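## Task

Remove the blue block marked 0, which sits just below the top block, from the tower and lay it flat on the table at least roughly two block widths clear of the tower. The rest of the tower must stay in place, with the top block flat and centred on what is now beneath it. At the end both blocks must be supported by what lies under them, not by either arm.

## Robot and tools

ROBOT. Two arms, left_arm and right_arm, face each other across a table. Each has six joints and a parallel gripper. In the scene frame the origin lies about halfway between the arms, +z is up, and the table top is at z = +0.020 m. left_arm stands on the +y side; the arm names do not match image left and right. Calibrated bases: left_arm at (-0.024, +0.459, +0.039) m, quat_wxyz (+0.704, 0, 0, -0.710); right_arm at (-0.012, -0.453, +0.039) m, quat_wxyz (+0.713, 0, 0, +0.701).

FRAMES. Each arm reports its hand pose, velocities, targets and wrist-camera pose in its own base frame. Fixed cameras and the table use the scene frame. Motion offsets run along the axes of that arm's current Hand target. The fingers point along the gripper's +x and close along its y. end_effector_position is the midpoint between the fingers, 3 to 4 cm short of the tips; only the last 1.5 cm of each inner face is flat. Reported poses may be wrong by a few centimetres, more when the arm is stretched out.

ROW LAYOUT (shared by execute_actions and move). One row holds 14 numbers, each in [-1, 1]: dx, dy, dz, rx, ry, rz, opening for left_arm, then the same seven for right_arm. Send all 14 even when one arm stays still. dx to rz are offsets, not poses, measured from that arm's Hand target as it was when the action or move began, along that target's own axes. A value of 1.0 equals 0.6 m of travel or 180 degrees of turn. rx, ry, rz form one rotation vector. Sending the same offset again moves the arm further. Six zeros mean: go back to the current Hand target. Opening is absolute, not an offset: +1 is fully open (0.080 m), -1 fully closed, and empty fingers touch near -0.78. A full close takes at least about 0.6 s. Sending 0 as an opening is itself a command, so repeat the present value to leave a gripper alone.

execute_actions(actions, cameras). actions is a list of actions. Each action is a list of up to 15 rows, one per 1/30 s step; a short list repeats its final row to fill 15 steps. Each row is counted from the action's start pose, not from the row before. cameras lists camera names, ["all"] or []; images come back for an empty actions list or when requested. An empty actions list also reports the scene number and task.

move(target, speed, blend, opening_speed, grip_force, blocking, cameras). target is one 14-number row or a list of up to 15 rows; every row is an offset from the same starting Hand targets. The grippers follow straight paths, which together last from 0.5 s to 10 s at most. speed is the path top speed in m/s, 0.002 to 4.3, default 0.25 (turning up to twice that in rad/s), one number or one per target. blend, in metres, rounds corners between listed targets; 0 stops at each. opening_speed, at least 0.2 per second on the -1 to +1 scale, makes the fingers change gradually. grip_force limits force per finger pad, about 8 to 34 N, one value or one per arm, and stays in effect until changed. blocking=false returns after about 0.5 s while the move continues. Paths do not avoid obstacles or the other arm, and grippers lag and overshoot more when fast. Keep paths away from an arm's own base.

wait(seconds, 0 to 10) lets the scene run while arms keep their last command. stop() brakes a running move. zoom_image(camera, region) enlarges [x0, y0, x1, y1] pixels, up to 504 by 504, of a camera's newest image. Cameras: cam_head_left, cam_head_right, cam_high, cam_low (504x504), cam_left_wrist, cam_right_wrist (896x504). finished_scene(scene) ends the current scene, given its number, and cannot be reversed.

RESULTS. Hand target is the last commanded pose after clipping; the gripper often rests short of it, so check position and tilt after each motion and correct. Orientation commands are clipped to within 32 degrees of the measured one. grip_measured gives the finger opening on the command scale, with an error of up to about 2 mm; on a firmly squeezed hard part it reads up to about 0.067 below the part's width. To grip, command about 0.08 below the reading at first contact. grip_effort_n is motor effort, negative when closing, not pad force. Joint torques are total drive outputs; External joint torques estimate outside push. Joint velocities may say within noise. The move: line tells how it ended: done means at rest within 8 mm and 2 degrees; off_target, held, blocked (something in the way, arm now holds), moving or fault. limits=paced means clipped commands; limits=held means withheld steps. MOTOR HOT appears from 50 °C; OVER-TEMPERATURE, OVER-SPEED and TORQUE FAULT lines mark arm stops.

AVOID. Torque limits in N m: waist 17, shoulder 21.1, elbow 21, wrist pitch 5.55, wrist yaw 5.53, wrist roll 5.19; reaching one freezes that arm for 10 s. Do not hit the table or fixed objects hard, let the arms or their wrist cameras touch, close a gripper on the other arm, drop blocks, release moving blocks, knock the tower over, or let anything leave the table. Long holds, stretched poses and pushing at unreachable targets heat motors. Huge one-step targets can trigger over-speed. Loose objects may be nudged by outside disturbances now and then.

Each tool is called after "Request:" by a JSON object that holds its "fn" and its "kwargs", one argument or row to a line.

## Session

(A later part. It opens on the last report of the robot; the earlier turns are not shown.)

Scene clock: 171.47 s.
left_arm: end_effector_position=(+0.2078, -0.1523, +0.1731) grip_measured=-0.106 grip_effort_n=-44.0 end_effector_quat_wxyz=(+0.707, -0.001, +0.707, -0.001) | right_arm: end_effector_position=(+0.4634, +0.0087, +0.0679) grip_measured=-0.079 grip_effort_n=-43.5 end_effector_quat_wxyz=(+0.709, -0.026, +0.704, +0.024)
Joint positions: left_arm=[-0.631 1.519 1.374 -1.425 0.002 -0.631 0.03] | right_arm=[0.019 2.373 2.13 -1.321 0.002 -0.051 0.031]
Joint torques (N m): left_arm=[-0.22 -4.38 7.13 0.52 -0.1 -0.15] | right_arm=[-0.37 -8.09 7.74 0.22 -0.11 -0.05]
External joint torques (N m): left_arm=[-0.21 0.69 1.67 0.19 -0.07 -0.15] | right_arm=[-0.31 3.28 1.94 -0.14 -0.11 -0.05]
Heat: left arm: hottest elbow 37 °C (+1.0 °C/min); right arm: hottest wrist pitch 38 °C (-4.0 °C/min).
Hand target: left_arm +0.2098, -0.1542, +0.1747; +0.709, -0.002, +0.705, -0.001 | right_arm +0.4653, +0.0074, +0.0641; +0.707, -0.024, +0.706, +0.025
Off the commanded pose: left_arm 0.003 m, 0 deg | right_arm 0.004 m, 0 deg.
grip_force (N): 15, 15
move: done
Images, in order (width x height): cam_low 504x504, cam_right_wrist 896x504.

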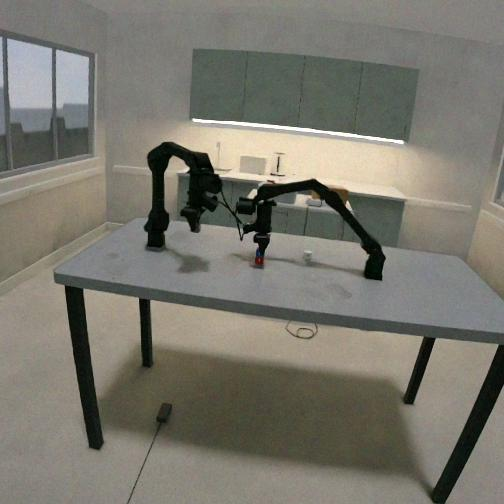

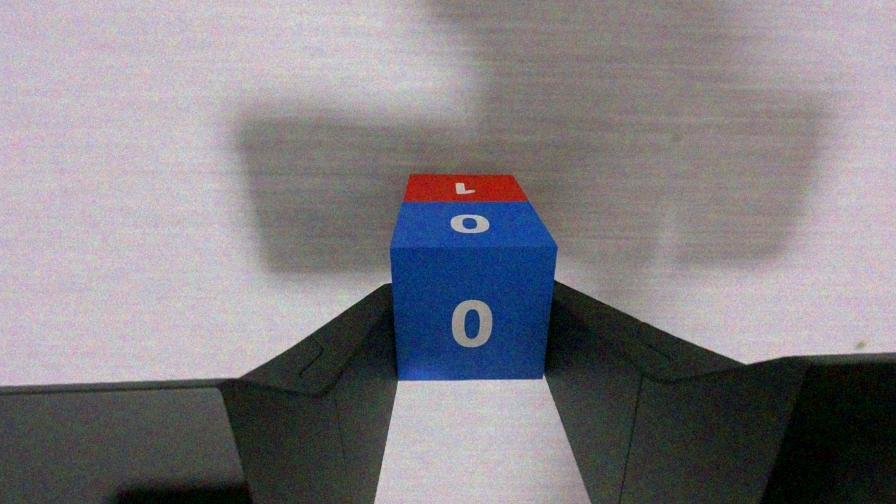

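Request:
{"fn": "move", "kwargs": {
  "target": [
    [0,0,0,0,0,0,-0.25,-0.1,0,0,0,0,0,-0.25],
    [0,0.25,0.05,0,0,0,-0.25,-0.1,0,-0.275,0,0,0,-0.25],
    [0,0.25,0.05,0,0,0,-0.25,0.022,0,-0.275,0,0,0,-0.25]
  ],
  "speed": [0.1,0.22,0.15],
  "blend": [0.01,0.01,0],
  "cameras": ["cam_right_wrist","cam_low","cam_left_wrist","cam_head_left"]
}}

Request:
{"fn": "zoom_image", "kwargs": {
  "camera": "cam_low",
  "region": [220, 190, 340, 290]
}}

Scene clock: 184.07 s.
left_arm: end_effector_position=(+0.2376, -0.0046, +0.1733) grip_measured=-0.106 grip_effort_n=-44.0 end_effector_quat_wxyz=(+0.709, -0.002, +0.706, +0.001) | right_arm: end_effector_position=(+0.3040, -0.0032, +0.0560) grip_measured=-0.079 grip_effort_n=-43.5 end_effector_quat_wxyz=(+0.714, -0.026, +0.700, +0.024)
Joint positions: left_arm=[-0.018 1.441 1.305 -1.431 0.002 -0.022 0.03] | right_arm=[-0.01 1.738 1.134 -0.947 0.002 -0.08 0.031]
Joint torques (N m): left_arm=[0.29 -3.83 6.72 0.48 0.09 0.15] | right_arm=[-0.39 -4.59 4.44 0.49 -0.11 -0.05]
External joint torques (N m): left_arm=[0.32 0.69 1.25 0.14 0.09 0.14] | right_arm=[-0.37 2.12 -0.99 0.12 -0.11 -0.05]
Heat: left arm: hottest elbow 37 °C (+1.0 °C/min); right arm: hottest wrist pitch 38 °C (-3.0 °C/min).
Hand target: left_arm +0.2396, -0.0042, +0.1742; +0.709, -0.002, +0.705, -0.001 | right_arm +0.3007, -0.0039, +0.0506; +0.707, -0.024, +0.706, +0.025
Off the commanded pose: left_arm 0.002 m, 0 deg | right_arm 0.006 m, 1 deg.
grip_force (N): 15, 15
move: done
Images, in order (width x height): cam_head_left 504x504, cam_low 504x504, cam_left_wrist 896x504, cam_right_wrist 896x504.

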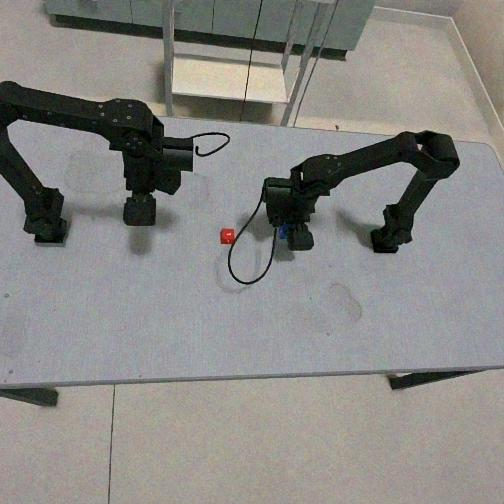

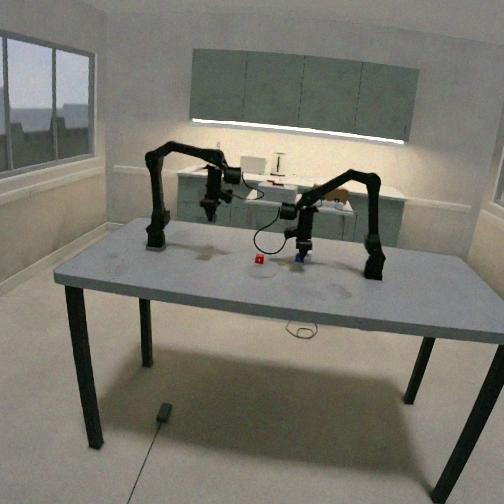

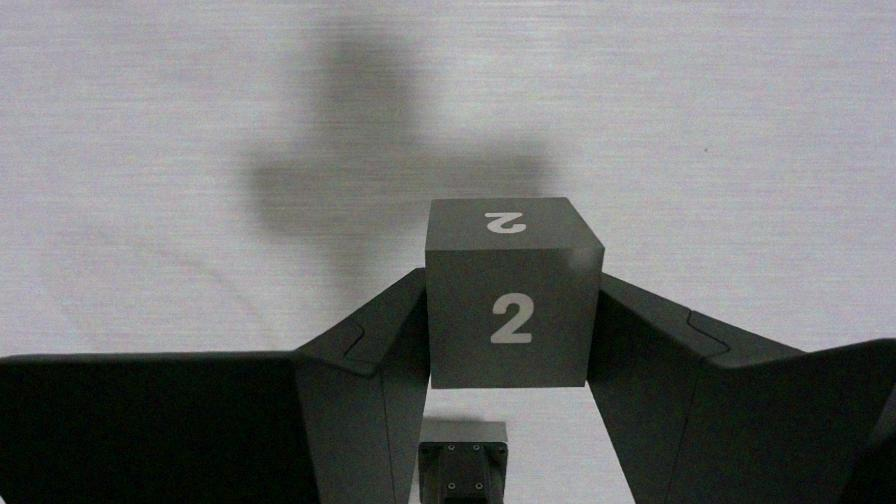

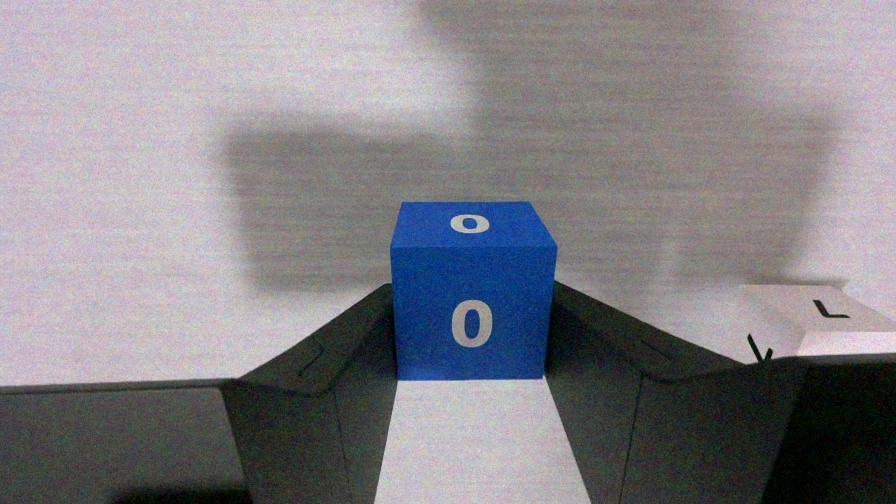

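Scaled by 4.200.

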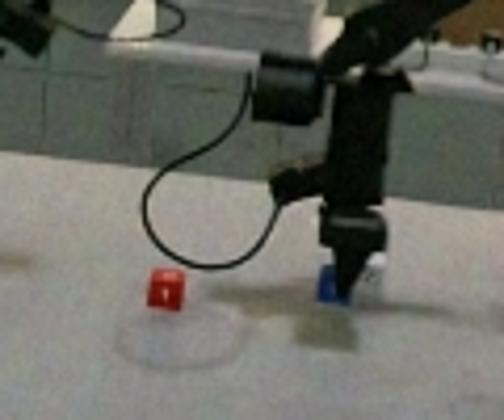

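Request:
{"fn": "move", "kwargs": {
  "target": [
    [0,0,0,0,0,0,-0.25,-0.04,0.1,-0.1,0,0,0,-0.25],
    [0,0,0,0,0,0,-0.25,0.0318,0.1,-0.1,0,0,0,-0.25]
  ],
  "speed": [0.15,0.08],
  "blend": [0.006,0],
  "cameras": ["cam_right_wrist","cam_low","cam_head_left"]
}}

Request:
{"fn": "zoom_image", "kwargs": {
  "camera": "cam_low",
  "region": [240, 210, 340, 290]
}}

Scene clock: 190.53 s.
left_arm: end_effector_position=(+0.2376, -0.0046, +0.1733) grip_measured=-0.106 grip_effort_n=-44.0 end_effector_quat_wxyz=(+0.709, -0.002, +0.706, +0.001) | right_arm: end_effector_position=(+0.2406, +0.0516, +0.0362) grip_measured=-0.079 grip_effort_n=-43.5 end_effector_quat_wxyz=(+0.713, -0.023, +0.700, +0.025)
Joint positions: left_arm=[-0.018 1.441 1.305 -1.431 0.002 -0.022 0.03] | right_arm=[0.212 1.557 0.852 -0.846 0.001 0.143 0.031]
Joint torques (N m): left_arm=[0.21 -3.76 6.7 0.46 0.11 0.13] | right_arm=[0.37 -3.2 4.19 0.48 -0.07 0.1]
External joint torques (N m): left_arm=[0.25 0.78 1.26 0.15 0.1 0.13] | right_arm=[0.39 1.88 -1.04 0.1 -0.08 0.1]
Heat: left arm: hottest elbow 37 °C (+1.0 °C/min); right arm: hottest wrist pitch 38 °C (-3.0 °C/min).
Hand target: left_arm +0.2396, -0.0042, +0.1742; +0.709, -0.002, +0.705, -0.001 | right_arm +0.2367, +0.0519, +0.0315; +0.707, -0.024, +0.706, +0.025
Off the commanded pose: left_arm 0.002 m, 0 deg | right_arm 0.006 m, 1 deg.
grip_force (N): 15, 15
move: done
Images, in order (width x height): cam_head_left 504x504, cam_low 504x504, cam_right_wrist 896x504.

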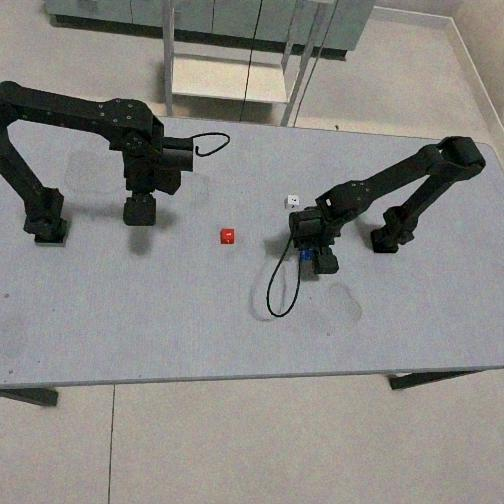

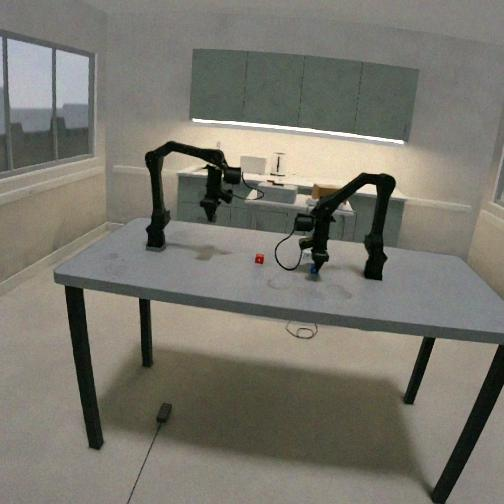

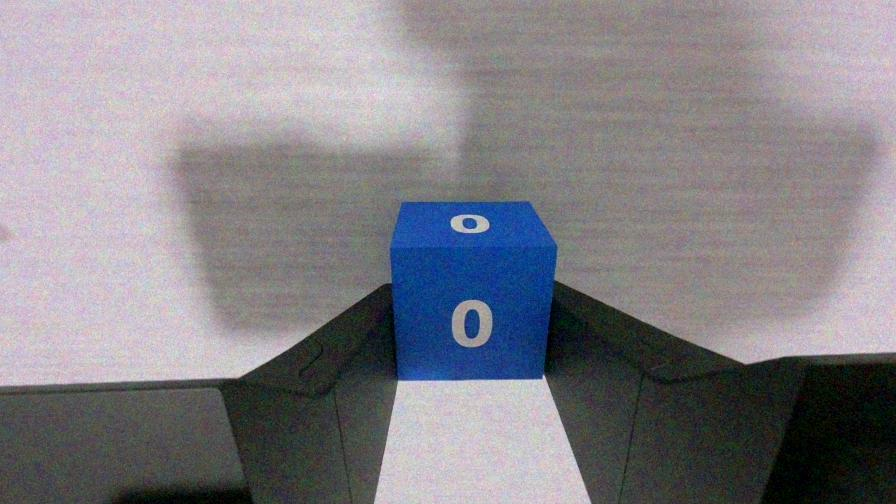

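Scaled by 5.040.

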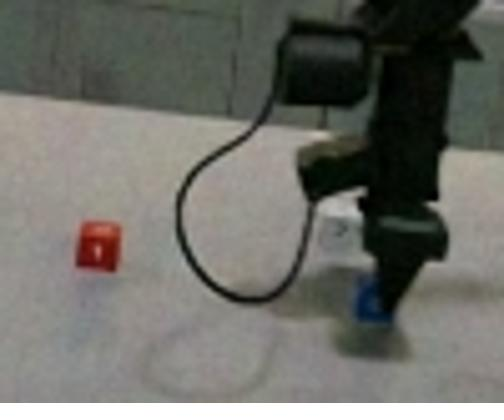

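Request:
{"fn": "move", "kwargs": {
  "target": [0,0,0,0,0,0,-0.25,0.008,0,0,0,0,0,-0.25],
  "speed": 0.03
}}

Request:
{"fn": "move", "kwargs": {
  "target": [0,0,0,0,0,0,-0.25,0.005,0,0,0,0,0,-0.25],
  "speed": 0.03
}}

Scene clock: 194.73 s.
left_arm: end_effector_position=(+0.2376, -0.0046, +0.1733) grip_measured=-0.106 grip_effort_n=-44.0 end_effector_quat_wxyz=(+0.709, -0.002, +0.706, +0.001) | right_arm: end_effector_position=(+0.2406, +0.0516, +0.0314) grip_measured=-0.079 grip_effort_n=-43.5 end_effector_quat_wxyz=(+0.713, -0.023, +0.700, +0.025)
Joint positions: left_arm=[-0.018 1.441 1.305 -1.431 0.002 -0.022 0.03] | right_arm=[0.212 1.567 0.84 -0.825 0.001 0.143 0.031]
Joint torques (N m): left_arm=[0.32 -3.81 6.71 0.51 0.1 0.13] | right_arm=[0.38 -3.22 4.11 0.52 -0.07 0.1]
External joint torques (N m): left_arm=[0.3 0.77 1.25 0.19 0.11 0.13] | right_arm=[0.37 1.96 -1.13 0.12 -0.07 0.1]
Heat: left arm: hottest elbow 37 °C (+1.0 °C/min); right arm: hottest wrist pitch 38 °C (-2.0 °C/min).
Hand target: left_arm +0.2396, -0.0042, +0.1742; +0.709, -0.002, +0.705, -0.001 | right_arm +0.2366, +0.0519, +0.0267; +0.707, -0.024, +0.706, +0.025
Off the commanded pose: left_arm 0.002 m, 0 deg | right_arm 0.006 m, 1 deg.
grip_force (N): 15, 15
move: done

Scene clock: 195.43 s.
left_arm: end_effector_position=(+0.2376, -0.0046, +0.1733) grip_measured=-0.106 grip_effort_n=-44.0 end_effector_quat_wxyz=(+0.709, -0.002, +0.706, +0.001) | right_arm: end_effector_position=(+0.2407, +0.0516, +0.0306) grip_measured=-0.079 grip_effort_n=-43.5 end_effector_quat_wxyz=(+0.714, -0.023, +0.699, +0.025)
Joint positions: left_arm=[-0.018 1.441 1.305 -1.431 0.002 -0.022 0.03] | right_arm=[0.212 1.567 0.837 -0.819 0.001 0.143 0.031]
Joint torques (N m): left_arm=[0.28 -3.83 6.72 0.49 0.08 0.15] | right_arm=[0.37 -2.66 3.59 1.13 -0.07 0.11]
External joint torques (N m): left_arm=[0.25 0.7 1.26 0.16 0.09 0.15] | right_arm=[0.35 2.47 -1.57 0.75 -0.08 0.11]
Heat: left arm: hottest elbow 37 °C (+1.0 °C/min); right arm: hottest wrist pitch 38 °C (-2.0 °C/min).
Hand target: left_arm +0.2396, -0.0042, +0.1742; +0.709, -0.002, +0.705, -0.001 | right_arm +0.2367, +0.0520, +0.0237; +0.707, -0.024, +0.706, +0.025
Off the commanded pose: left_arm 0.002 m, 0 deg | right_arm 0.008 m, 1 deg.
grip_force (N): 15, 15
move: done

Request:
{"fn": "move", "kwargs": {
  "target": [
    [0,0,0,0,0,0,-0.25,-0.012,0,0,0,0,0,0.5],
    [0,0,0,0,0,0,-0.25,-0.15,0,0,0,0,0,0.5],
    [0,0,0.342,0,0,0,-0.25,-0.2,0.15,-0.08,0,0,0,0.5],
    [0.11,0,0.342,0,0,0,-0.25,-0.2,0.15,-0.08,0,0,0,0.5]
  ],
  "opening_speed": 0.8,
  "speed": [0.05,0.15,0.22,0.12],
  "blend": [0,0.01,0.01,0],
  "cameras": ["all"]
}}

Request:
{"fn": "zoom_image", "kwargs": {
  "camera": "cam_low",
  "region": [220, 200, 340, 290]
}}

Scene clock: 206.50 s.
left_arm: end_effector_position=(+0.4456, -0.0050, +0.1064) grip_measured=-0.106 grip_effort_n=-44.0 end_effector_quat_wxyz=(+0.707, -0.002, +0.708, +0.001) | right_arm: end_effector_position=(+0.1810, +0.1360, +0.1392) grip_measured=+0.496 grip_effort_n=21.6 end_effector_quat_wxyz=(+0.702, -0.027, +0.711, +0.021)
Joint positions: left_arm=[-0.01 2.294 2.146 -1.425 0.002 -0.015 0.03] | right_arm=[0.645 1.41 1.143 -1.32 0 0.577 0.057]
Joint torques (N m): left_arm=[0.17 -11.19 5.09 0.61 0.09 0.13] | right_arm=[0.37 -4.29 7.89 0.19 -0.02 0.09]
External joint torques (N m): left_arm=[0.27 -0.86 -0.36 0.28 0.1 0.13] | right_arm=[0.37 0.15 2.18 -0.13 -0.05 0.09]
Heat: left arm: hottest elbow 36 °C (-1.0 °C/min); right arm: hottest wrist pitch 38 °C (-1.0 °C/min).
Hand target: left_arm +0.4451, -0.0042, +0.1094; +0.709, -0.002, +0.705, -0.001 | right_arm +0.1825, +0.1383, +0.1437; +0.707, -0.024, +0.706, +0.025
Off the commanded pose: left_arm 0.003 m, 1 deg | right_arm 0.005 m, 1 deg.
grip_force (N): 15, 15
move: done

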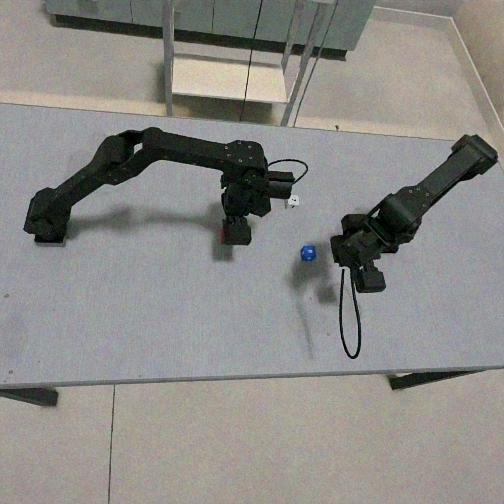

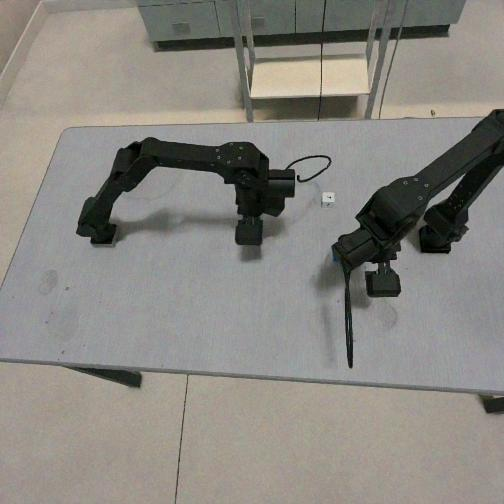

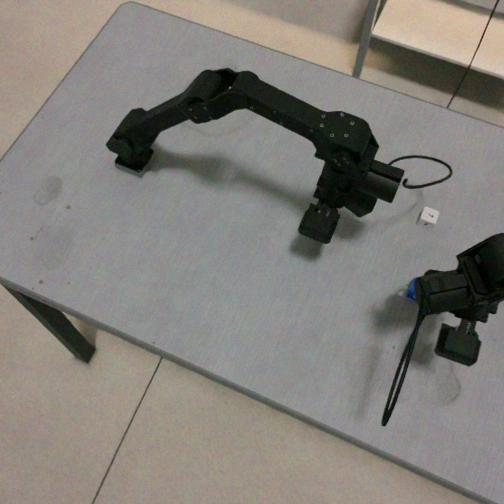

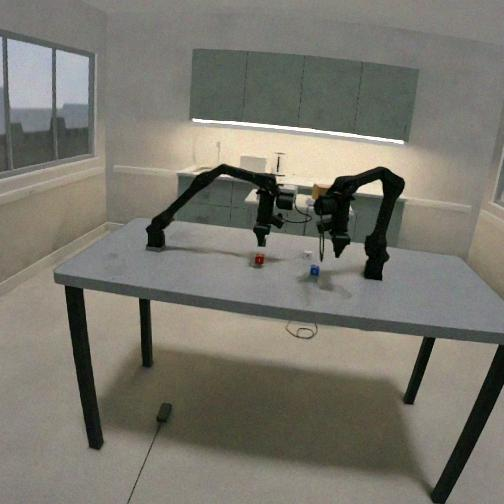

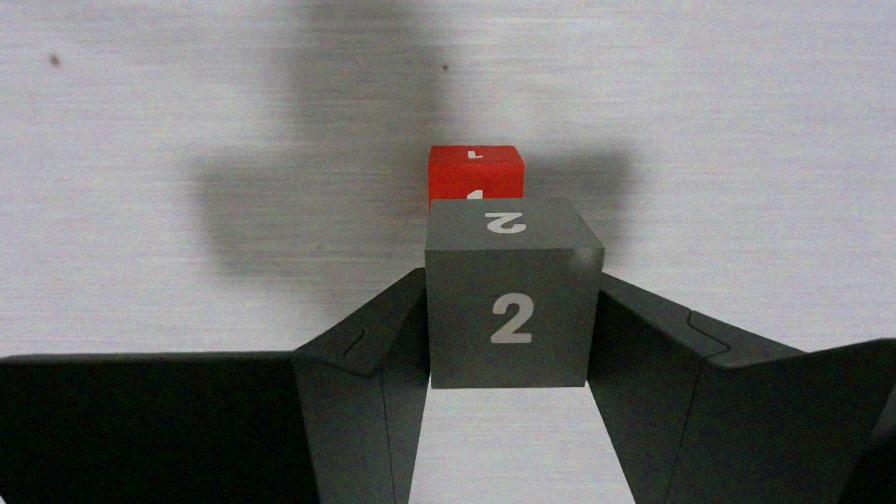

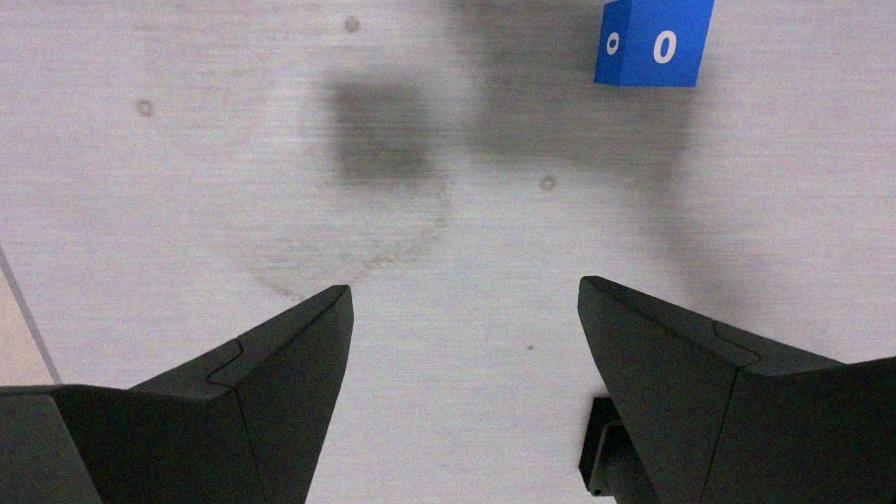

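Scaled by 4.200.

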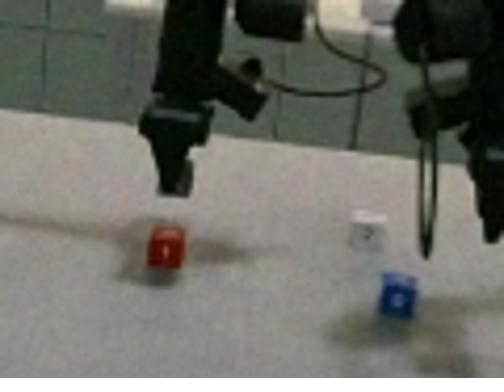

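Request:
{"fn": "move", "kwargs": {
  "target": [0.04,0.0045,-0.0047,0,0,0,-0.25,0,0,0,0,0,0,0.5],
  "speed": 0.08,
  "cameras": ["cam_left_wrist","cam_low"]
}}

Request:
{"fn": "zoom_image", "kwargs": {
  "camera": "cam_low",
  "region": [220, 210, 300, 290]
}}

Request:
{"fn": "zoom_image", "kwargs": {
  "camera": "cam_left_wrist",
  "region": [400, 120, 640, 400]
}}

Scene clock: 225.83 s.
left_arm: end_effector_position=(+0.4428, -0.0026, +0.0791) grip_measured=-0.106 grip_effort_n=-44.0 end_effector_quat_wxyz=(+0.704, -0.002, +0.710, +0.001) | right_arm: end_effector_position=(+0.1810, +0.1360, +0.1392) grip_measured=+0.496 grip_effort_n=21.6 end_effector_quat_wxyz=(+0.702, -0.027, +0.711, +0.021)
Joint positions: left_arm=[-0.005 2.283 2.019 -1.316 0.002 -0.009 0.03] | right_arm=[0.645 1.41 1.143 -1.32 0 0.577 0.057]
Joint torques (N m): left_arm=[0.25 -12.01 5.03 0.63 0.08 0.17] | right_arm=[0.36 -4.3 7.89 0.18 -0.02 0.09]
External joint torques (N m): left_arm=[0.26 -1.73 -0.44 0.32 0.09 0.17] | right_arm=[0.37 0.15 2.16 -0.14 -0.05 0.09]
Heat: left arm: hottest shoulder 36 °C (+3.0 °C/min); right arm: hottest wrist pitch 37 °C (-1.0 °C/min).
Hand target: left_arm +0.4425, -0.0017, +0.0854; +0.709, -0.002, +0.705, -0.001 | right_arm +0.1825, +0.1383, +0.1437; +0.707, -0.024, +0.706, +0.025
Off the commanded pose: left_arm 0.006 m, 1 deg | right_arm 0.005 m, 1 deg.
grip_force (N): 15, 15
move: done
Images, in order (width x height): cam_low 504x504, cam_left_wrist 896x504.

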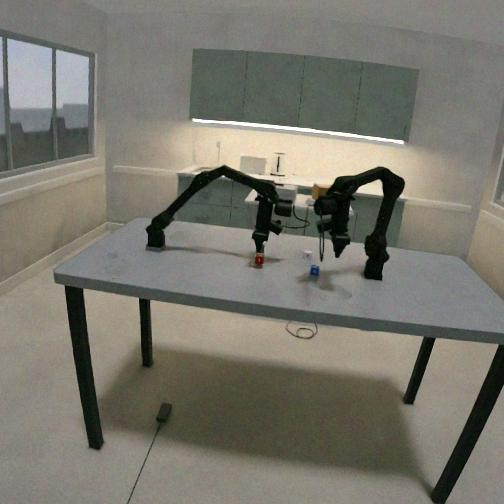

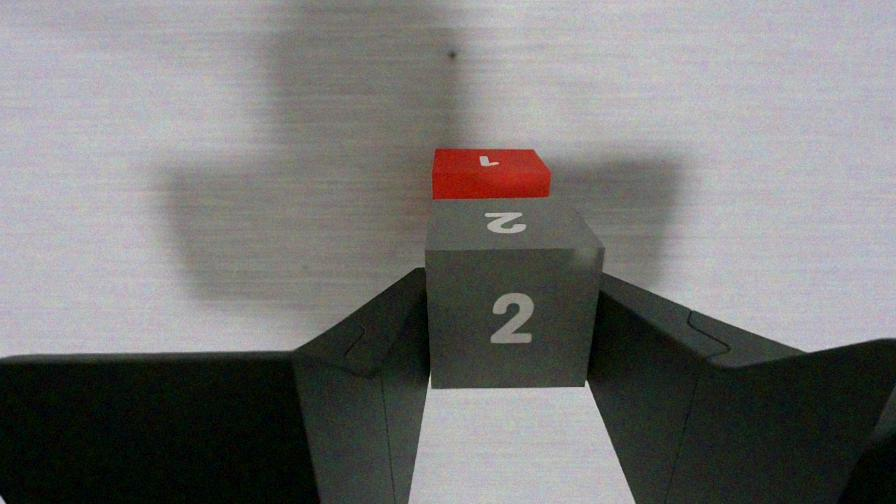

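Scaled by 6.300.

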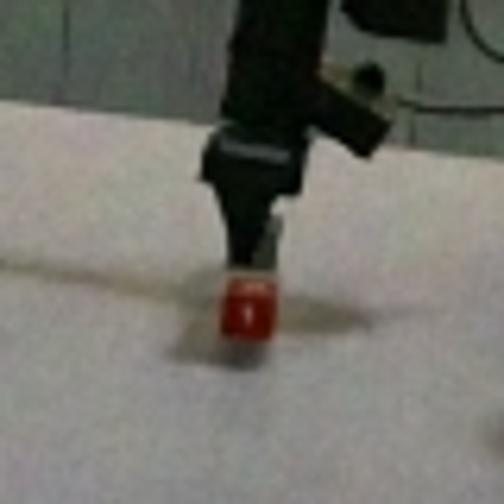

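Scaled by 1.800.

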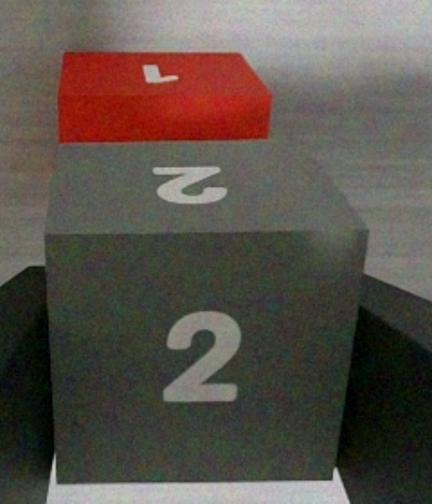

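Request:
{"fn": "move", "kwargs": {
  "target": [0.0265,0.001,0.0005,0,0,0,-0.25,0,0,0,0,0,0,0.5],
  "speed": 0.04,
  "cameras": ["cam_left_wrist"]
}}

Request:
{"fn": "zoom_image", "kwargs": {
  "camera": "cam_left_wrist",
  "region": [400, 120, 640, 400]
}}

Scene clock: 232.50 s.
left_arm: end_effector_position=(+0.4431, -0.0023, +0.0656) grip_measured=-0.106 grip_effort_n=-44.0 end_effector_quat_wxyz=(+0.706, -0.002, +0.708, +0.001) | right_arm: end_effector_position=(+0.1810, +0.1360, +0.1392) grip_measured=+0.496 grip_effort_n=21.6 end_effector_quat_wxyz=(+0.702, -0.027, +0.711, +0.021)
Joint positions: left_arm=[-0.004 2.283 1.964 -1.256 0.002 -0.008 0.03] | right_arm=[0.645 1.41 1.143 -1.32 0 0.577 0.057]
Joint torques (N m): left_arm=[0.32 -11.33 5.04 0.66 0.12 0.15] | right_arm=[0.37 -4.3 7.89 0.18 -0.02 0.09]
External joint torques (N m): left_arm=[0.37 -1 -0.48 0.31 0.12 0.15] | right_arm=[0.39 0.17 2.19 -0.12 -0.05 0.09]
Heat: left arm: hottest shoulder 38 °C (+5.0 °C/min); right arm: hottest wrist pitch 37 °C (-1.0 °C/min).
Hand target: left_arm +0.4429, -0.0012, +0.0695; +0.709, -0.002, +0.705, -0.001 | right_arm +0.1825, +0.1383, +0.1437; +0.707, -0.024, +0.706, +0.025
Off the commanded pose: left_arm 0.004 m, 1 deg | right_arm 0.005 m, 1 deg.
grip_force (N): 15, 15
move: done
Images, in order (width x height): cam_left_wrist 896x504.

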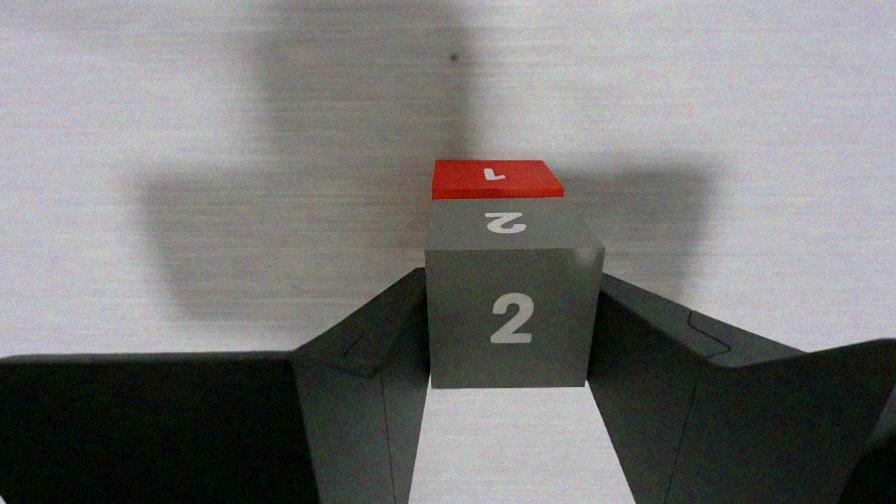

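Scaled by 1.800.

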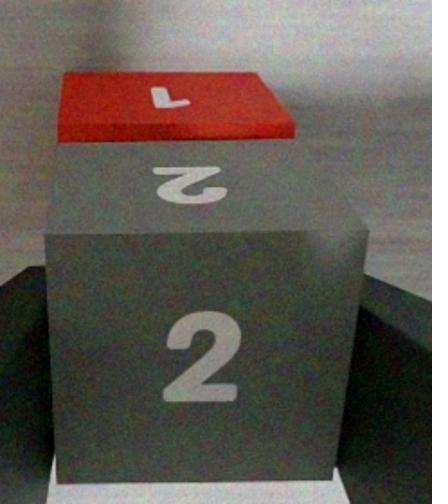

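Request:
{"fn": "move", "kwargs": {
  "target": [0.010,0,0.0015,0,0,0,-0.25,0,0,0,0,0,0,0.5],
  "speed": 0.03,
  "cameras": ["cam_left_wrist"]
}}

Request:
{"fn": "zoom_image", "kwargs": {
  "camera": "cam_left_wrist",
  "region": [400, 120, 640, 400]
}}

Scene clock: 237.60 s.
left_arm: end_effector_position=(+0.4445, -0.0023, +0.0626) grip_measured=-0.106 grip_effort_n=-44.0 end_effector_quat_wxyz=(+0.708, -0.002, +0.706, +0.001) | right_arm: end_effector_position=(+0.1810, +0.1360, +0.1392) grip_measured=+0.496 grip_effort_n=21.6 end_effector_quat_wxyz=(+0.702, -0.027, +0.711, +0.021)
Joint positions: left_arm=[-0.004 2.283 1.953 -1.237 0.002 -0.008 0.03] | right_arm=[0.645 1.41 1.143 -1.32 0 0.577 0.057]
Joint torques (N m): left_arm=[0.28 -10.71 4.93 0.66 0.11 0.17] | right_arm=[0.36 -4.3 7.89 0.18 -0.02 0.09]
External joint torques (N m): left_arm=[0.3 -0.27 -0.61 0.33 0.12 0.17] | right_arm=[0.36 0.23 2.16 -0.11 -0.04 0.09]
Heat: left arm: hottest shoulder 38 °C (+5.0 °C/min); right arm: hottest wrist pitch 37 °C (-1.0 °C/min).
Hand target: left_arm +0.4438, -0.0012, +0.0636; +0.709, -0.002, +0.705, -0.001 | right_arm +0.1825, +0.1383, +0.1437; +0.707, -0.024, +0.706, +0.025
Off the commanded pose: left_arm 0.002 m, 0 deg | right_arm 0.005 m, 1 deg.
grip_force (N): 15, 15
move: done
Images, in order (width x height): cam_left_wrist 896x504.

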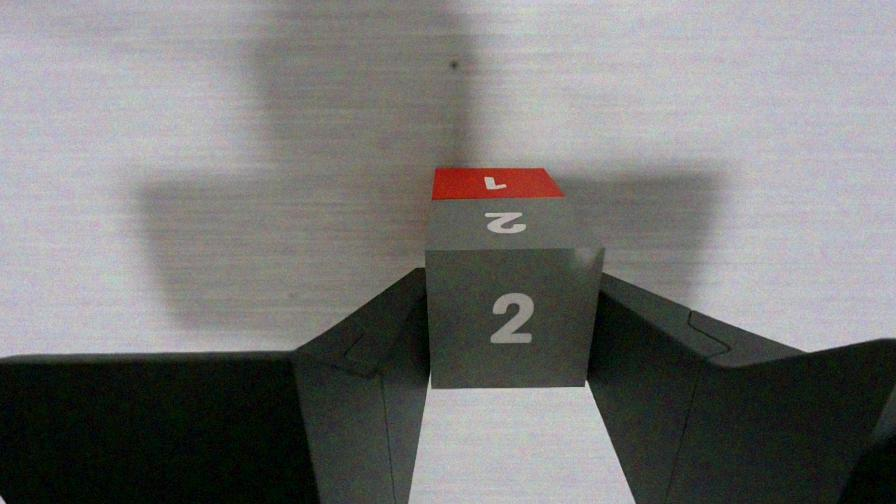

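Scaled by 1.800.

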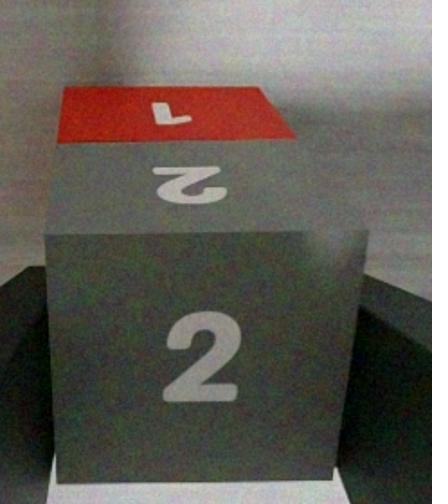

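Request:
{"fn": "move", "kwargs": {
  "target": [0.0065,0,-0.0005,0,0,0,-0.25,0,0,0,0,0,0,0.5],
  "speed": 0.02
}}

Request:
{"fn": "move", "kwargs": {
  "target": [0.004,0,0,0,0,0,-0.25,0,0,0,0,0,0,0.5],
  "speed": 0.02,
  "cameras": ["cam_left_wrist"]
}}

Request:
{"fn": "zoom_image", "kwargs": {
  "camera": "cam_left_wrist",
  "region": [400, 120, 640, 400]
}}

Scene clock: 241.43 s.
left_arm: end_effector_position=(+0.4441, -0.0023, +0.0611) grip_measured=-0.106 grip_effort_n=-44.0 end_effector_quat_wxyz=(+0.709, -0.002, +0.705, +0.001) | right_arm: end_effector_position=(+0.1810, +0.1360, +0.1392) grip_measured=+0.496 grip_effort_n=21.6 end_effector_quat_wxyz=(+0.702, -0.027, +0.711, +0.021)
Joint positions: left_arm=[-0.004 2.28 1.942 -1.228 0.002 -0.008 0.03] | right_arm=[0.645 1.41 1.143 -1.32 0 0.577 0.057]
Joint torques (N m): left_arm=[0.29 -10.31 4.46 1.01 0.12 0.14] | right_arm=[0.35 -4.3 7.88 0.18 -0.02 0.09]
External joint torques (N m): left_arm=[0.31 -0.08 -0.99 0.68 0.13 0.14] | right_arm=[0.38 0.16 2.17 -0.13 -0.05 0.09]
Heat: left arm: hottest shoulder 39 °C (+7.1 °C/min); right arm: hottest wrist pitch 37 °C (-1.0 °C/min).
Hand target: left_arm +0.4436, -0.0013, +0.0597; +0.709, -0.002, +0.705, -0.001 | right_arm +0.1825, +0.1383, +0.1437; +0.707, -0.024, +0.706, +0.025
Off the commanded pose: left_arm 0.002 m, 0 deg | right_arm 0.005 m, 1 deg.
grip_force (N): 15, 15
move: done

Scene clock: 242.13 s.
left_arm: end_effector_position=(+0.4439, -0.0023, +0.0606) grip_measured=-0.106 grip_effort_n=-44.0 end_effector_quat_wxyz=(+0.710, -0.002, +0.704, +0.001) | right_arm: end_effector_position=(+0.1810, +0.1360, +0.1392) grip_measured=+0.496 grip_effort_n=21.6 end_effector_quat_wxyz=(+0.702, -0.027, +0.711, +0.021)
Joint positions: left_arm=[-0.004 2.277 1.935 -1.221 0.002 -0.008 0.03] | right_arm=[0.645 1.41 1.143 -1.32 0 0.577 0.057]
Joint torques (N m): left_arm=[0.18 -9.83 4.31 1.15 0.1 0.12] | right_arm=[0.36 -4.3 7.89 0.19 -0.02 0.09]
External joint torques (N m): left_arm=[0.26 0.47 -1.17 0.82 0.11 0.12] | right_arm=[0.35 0.12 2.17 -0.14 -0.04 0.09]
Heat: left arm: hottest shoulder 39 °C (+7.1 °C/min); right arm: hottest wrist pitch 37 °C (-1.0 °C/min).
Hand target: left_arm +0.4436, -0.0013, +0.0572; +0.709, -0.002, +0.705, -0.001 | right_arm +0.1825, +0.1383, +0.1437; +0.707, -0.024, +0.706, +0.025
Off the commanded pose: left_arm 0.004 m, 0 deg | right_arm 0.005 m, 1 deg.
grip_force (N): 15, 15
move: done
Images, in order (width x height): cam_left_wrist 896x504.

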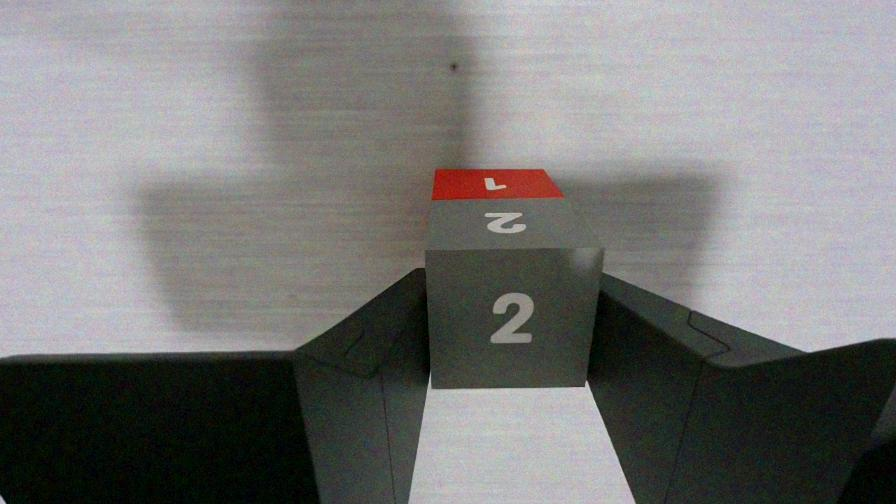

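Scaled by 1.800.

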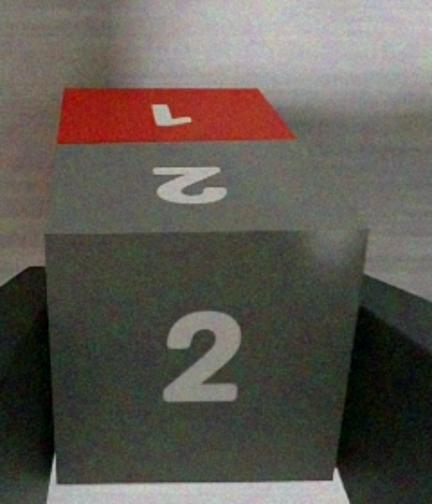

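Request:
{"fn": "move", "kwargs": {
  "target": [
    [-0.005,0,0.0003,0,0,0,-0.25,0,0,0,0,0,0,0.5],
    [-0.005,0,0.0003,0,0,0,0.3,0,0,0,0,0,0,0.5],
    [-0.15,0,0,0,0,0,0.3,0,0,0,0,0,0,0.5],
    [-0.16,0,-0.15,0,0,0,0.3,0,0,0,0,0,0,0.5]
  ],
  "opening_speed": 0.6,
  "speed": [0.03,0.05,0.1,0.2],
  "blend": [0,0,0.01,0],
  "cameras": ["cam_left_wrist","cam_low","cam_head_left","cam_right_wrist"]
}}

Request:
{"fn": "zoom_image", "kwargs": {
  "camera": "cam_low",
  "region": [220, 200, 340, 290]
}}

Scene clock: 251.67 s.
left_arm: end_effector_position=(+0.3541, -0.0016, +0.1497) grip_measured=+0.297 grip_effort_n=16.5 end_effector_quat_wxyz=(+0.706, -0.002, +0.708, +0.001) | right_arm: end_effector_position=(+0.1810, +0.1360, +0.1392) grip_measured=+0.496 grip_effort_n=21.6 end_effector_quat_wxyz=(+0.702, -0.027, +0.711, +0.021)
Joint positions: left_arm=[-0.004 1.891 1.706 -1.389 0.002 -0.007 0.048] | right_arm=[0.645 1.41 1.143 -1.32 0 0.577 0.057]
Joint torques (N m): left_arm=[0.26 -9.07 5.04 0.62 0.11 0.15] | right_arm=[0.36 -4.3 7.88 0.18 -0.02 0.09]
External joint torques (N m): left_arm=[0.35 -1.27 -0.41 0.31 0.11 0.14] | right_arm=[0.36 0.2 2.17 -0.11 -0.04 0.09]
Heat: left arm: hottest shoulder 39 °C (+7.0 °C/min); right arm: hottest wrist pitch 37 °C (-1.0 °C/min).
Hand target: left_arm +0.3530, -0.0009, +0.1527; +0.709, -0.002, +0.705, -0.001 | right_arm +0.1825, +0.1383, +0.1437; +0.707, -0.024, +0.706, +0.025
Off the commanded pose: left_arm 0.003 m, 1 deg | right_arm 0.005 m, 1 deg.
grip_force (N): 15, 15
move: done
Images, in order (width x height): cam_head_left 504x504, cam_low 504x504, cam_left_wrist 896x504, cam_right_wrist 896x504.

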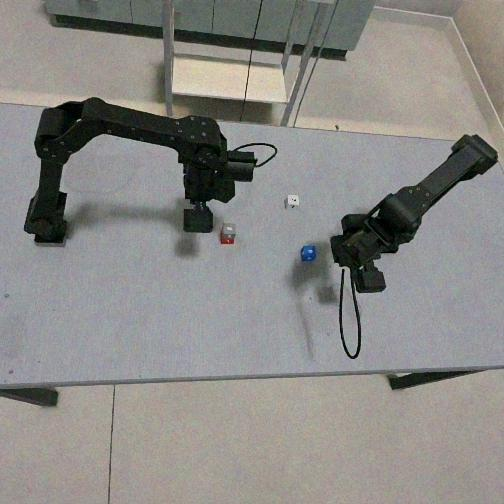

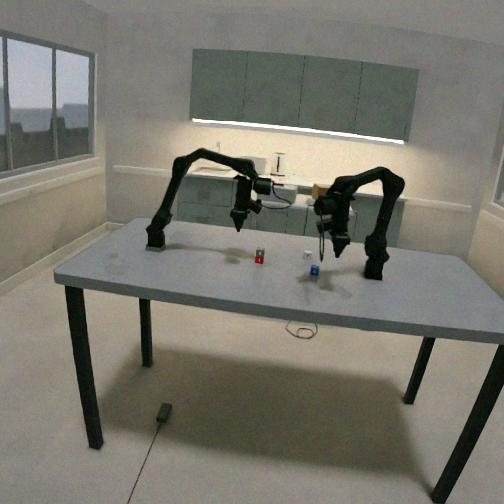

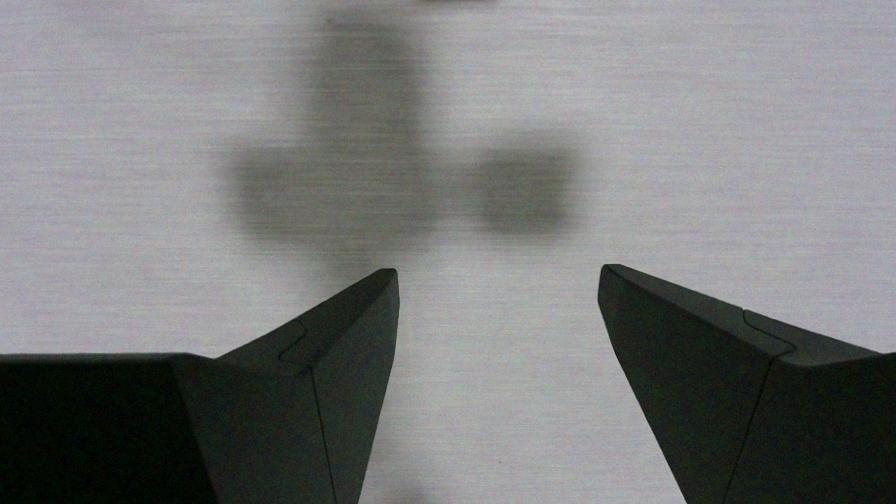

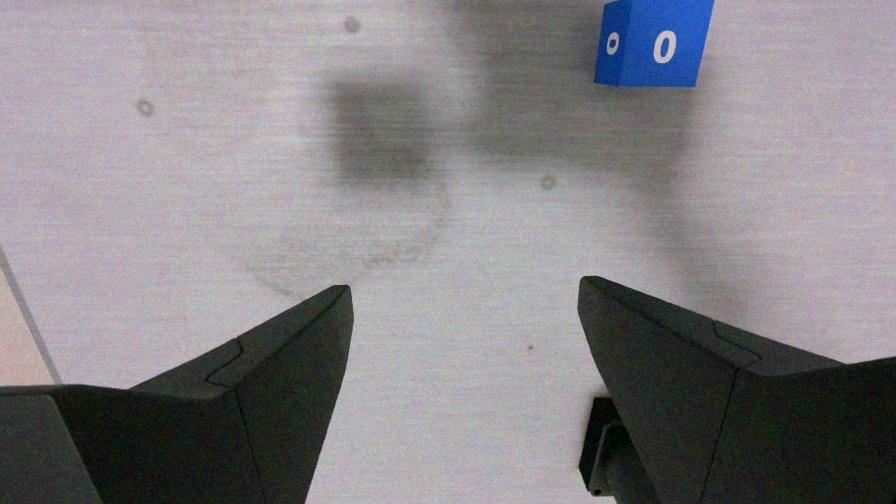

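Scaled by 4.200.

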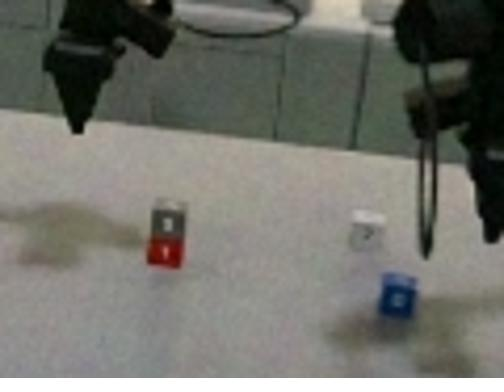

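Request:
{"fn": "finished_scene", "kwargs": {
  "scene": 1
}}

The scene is finished: the task was done.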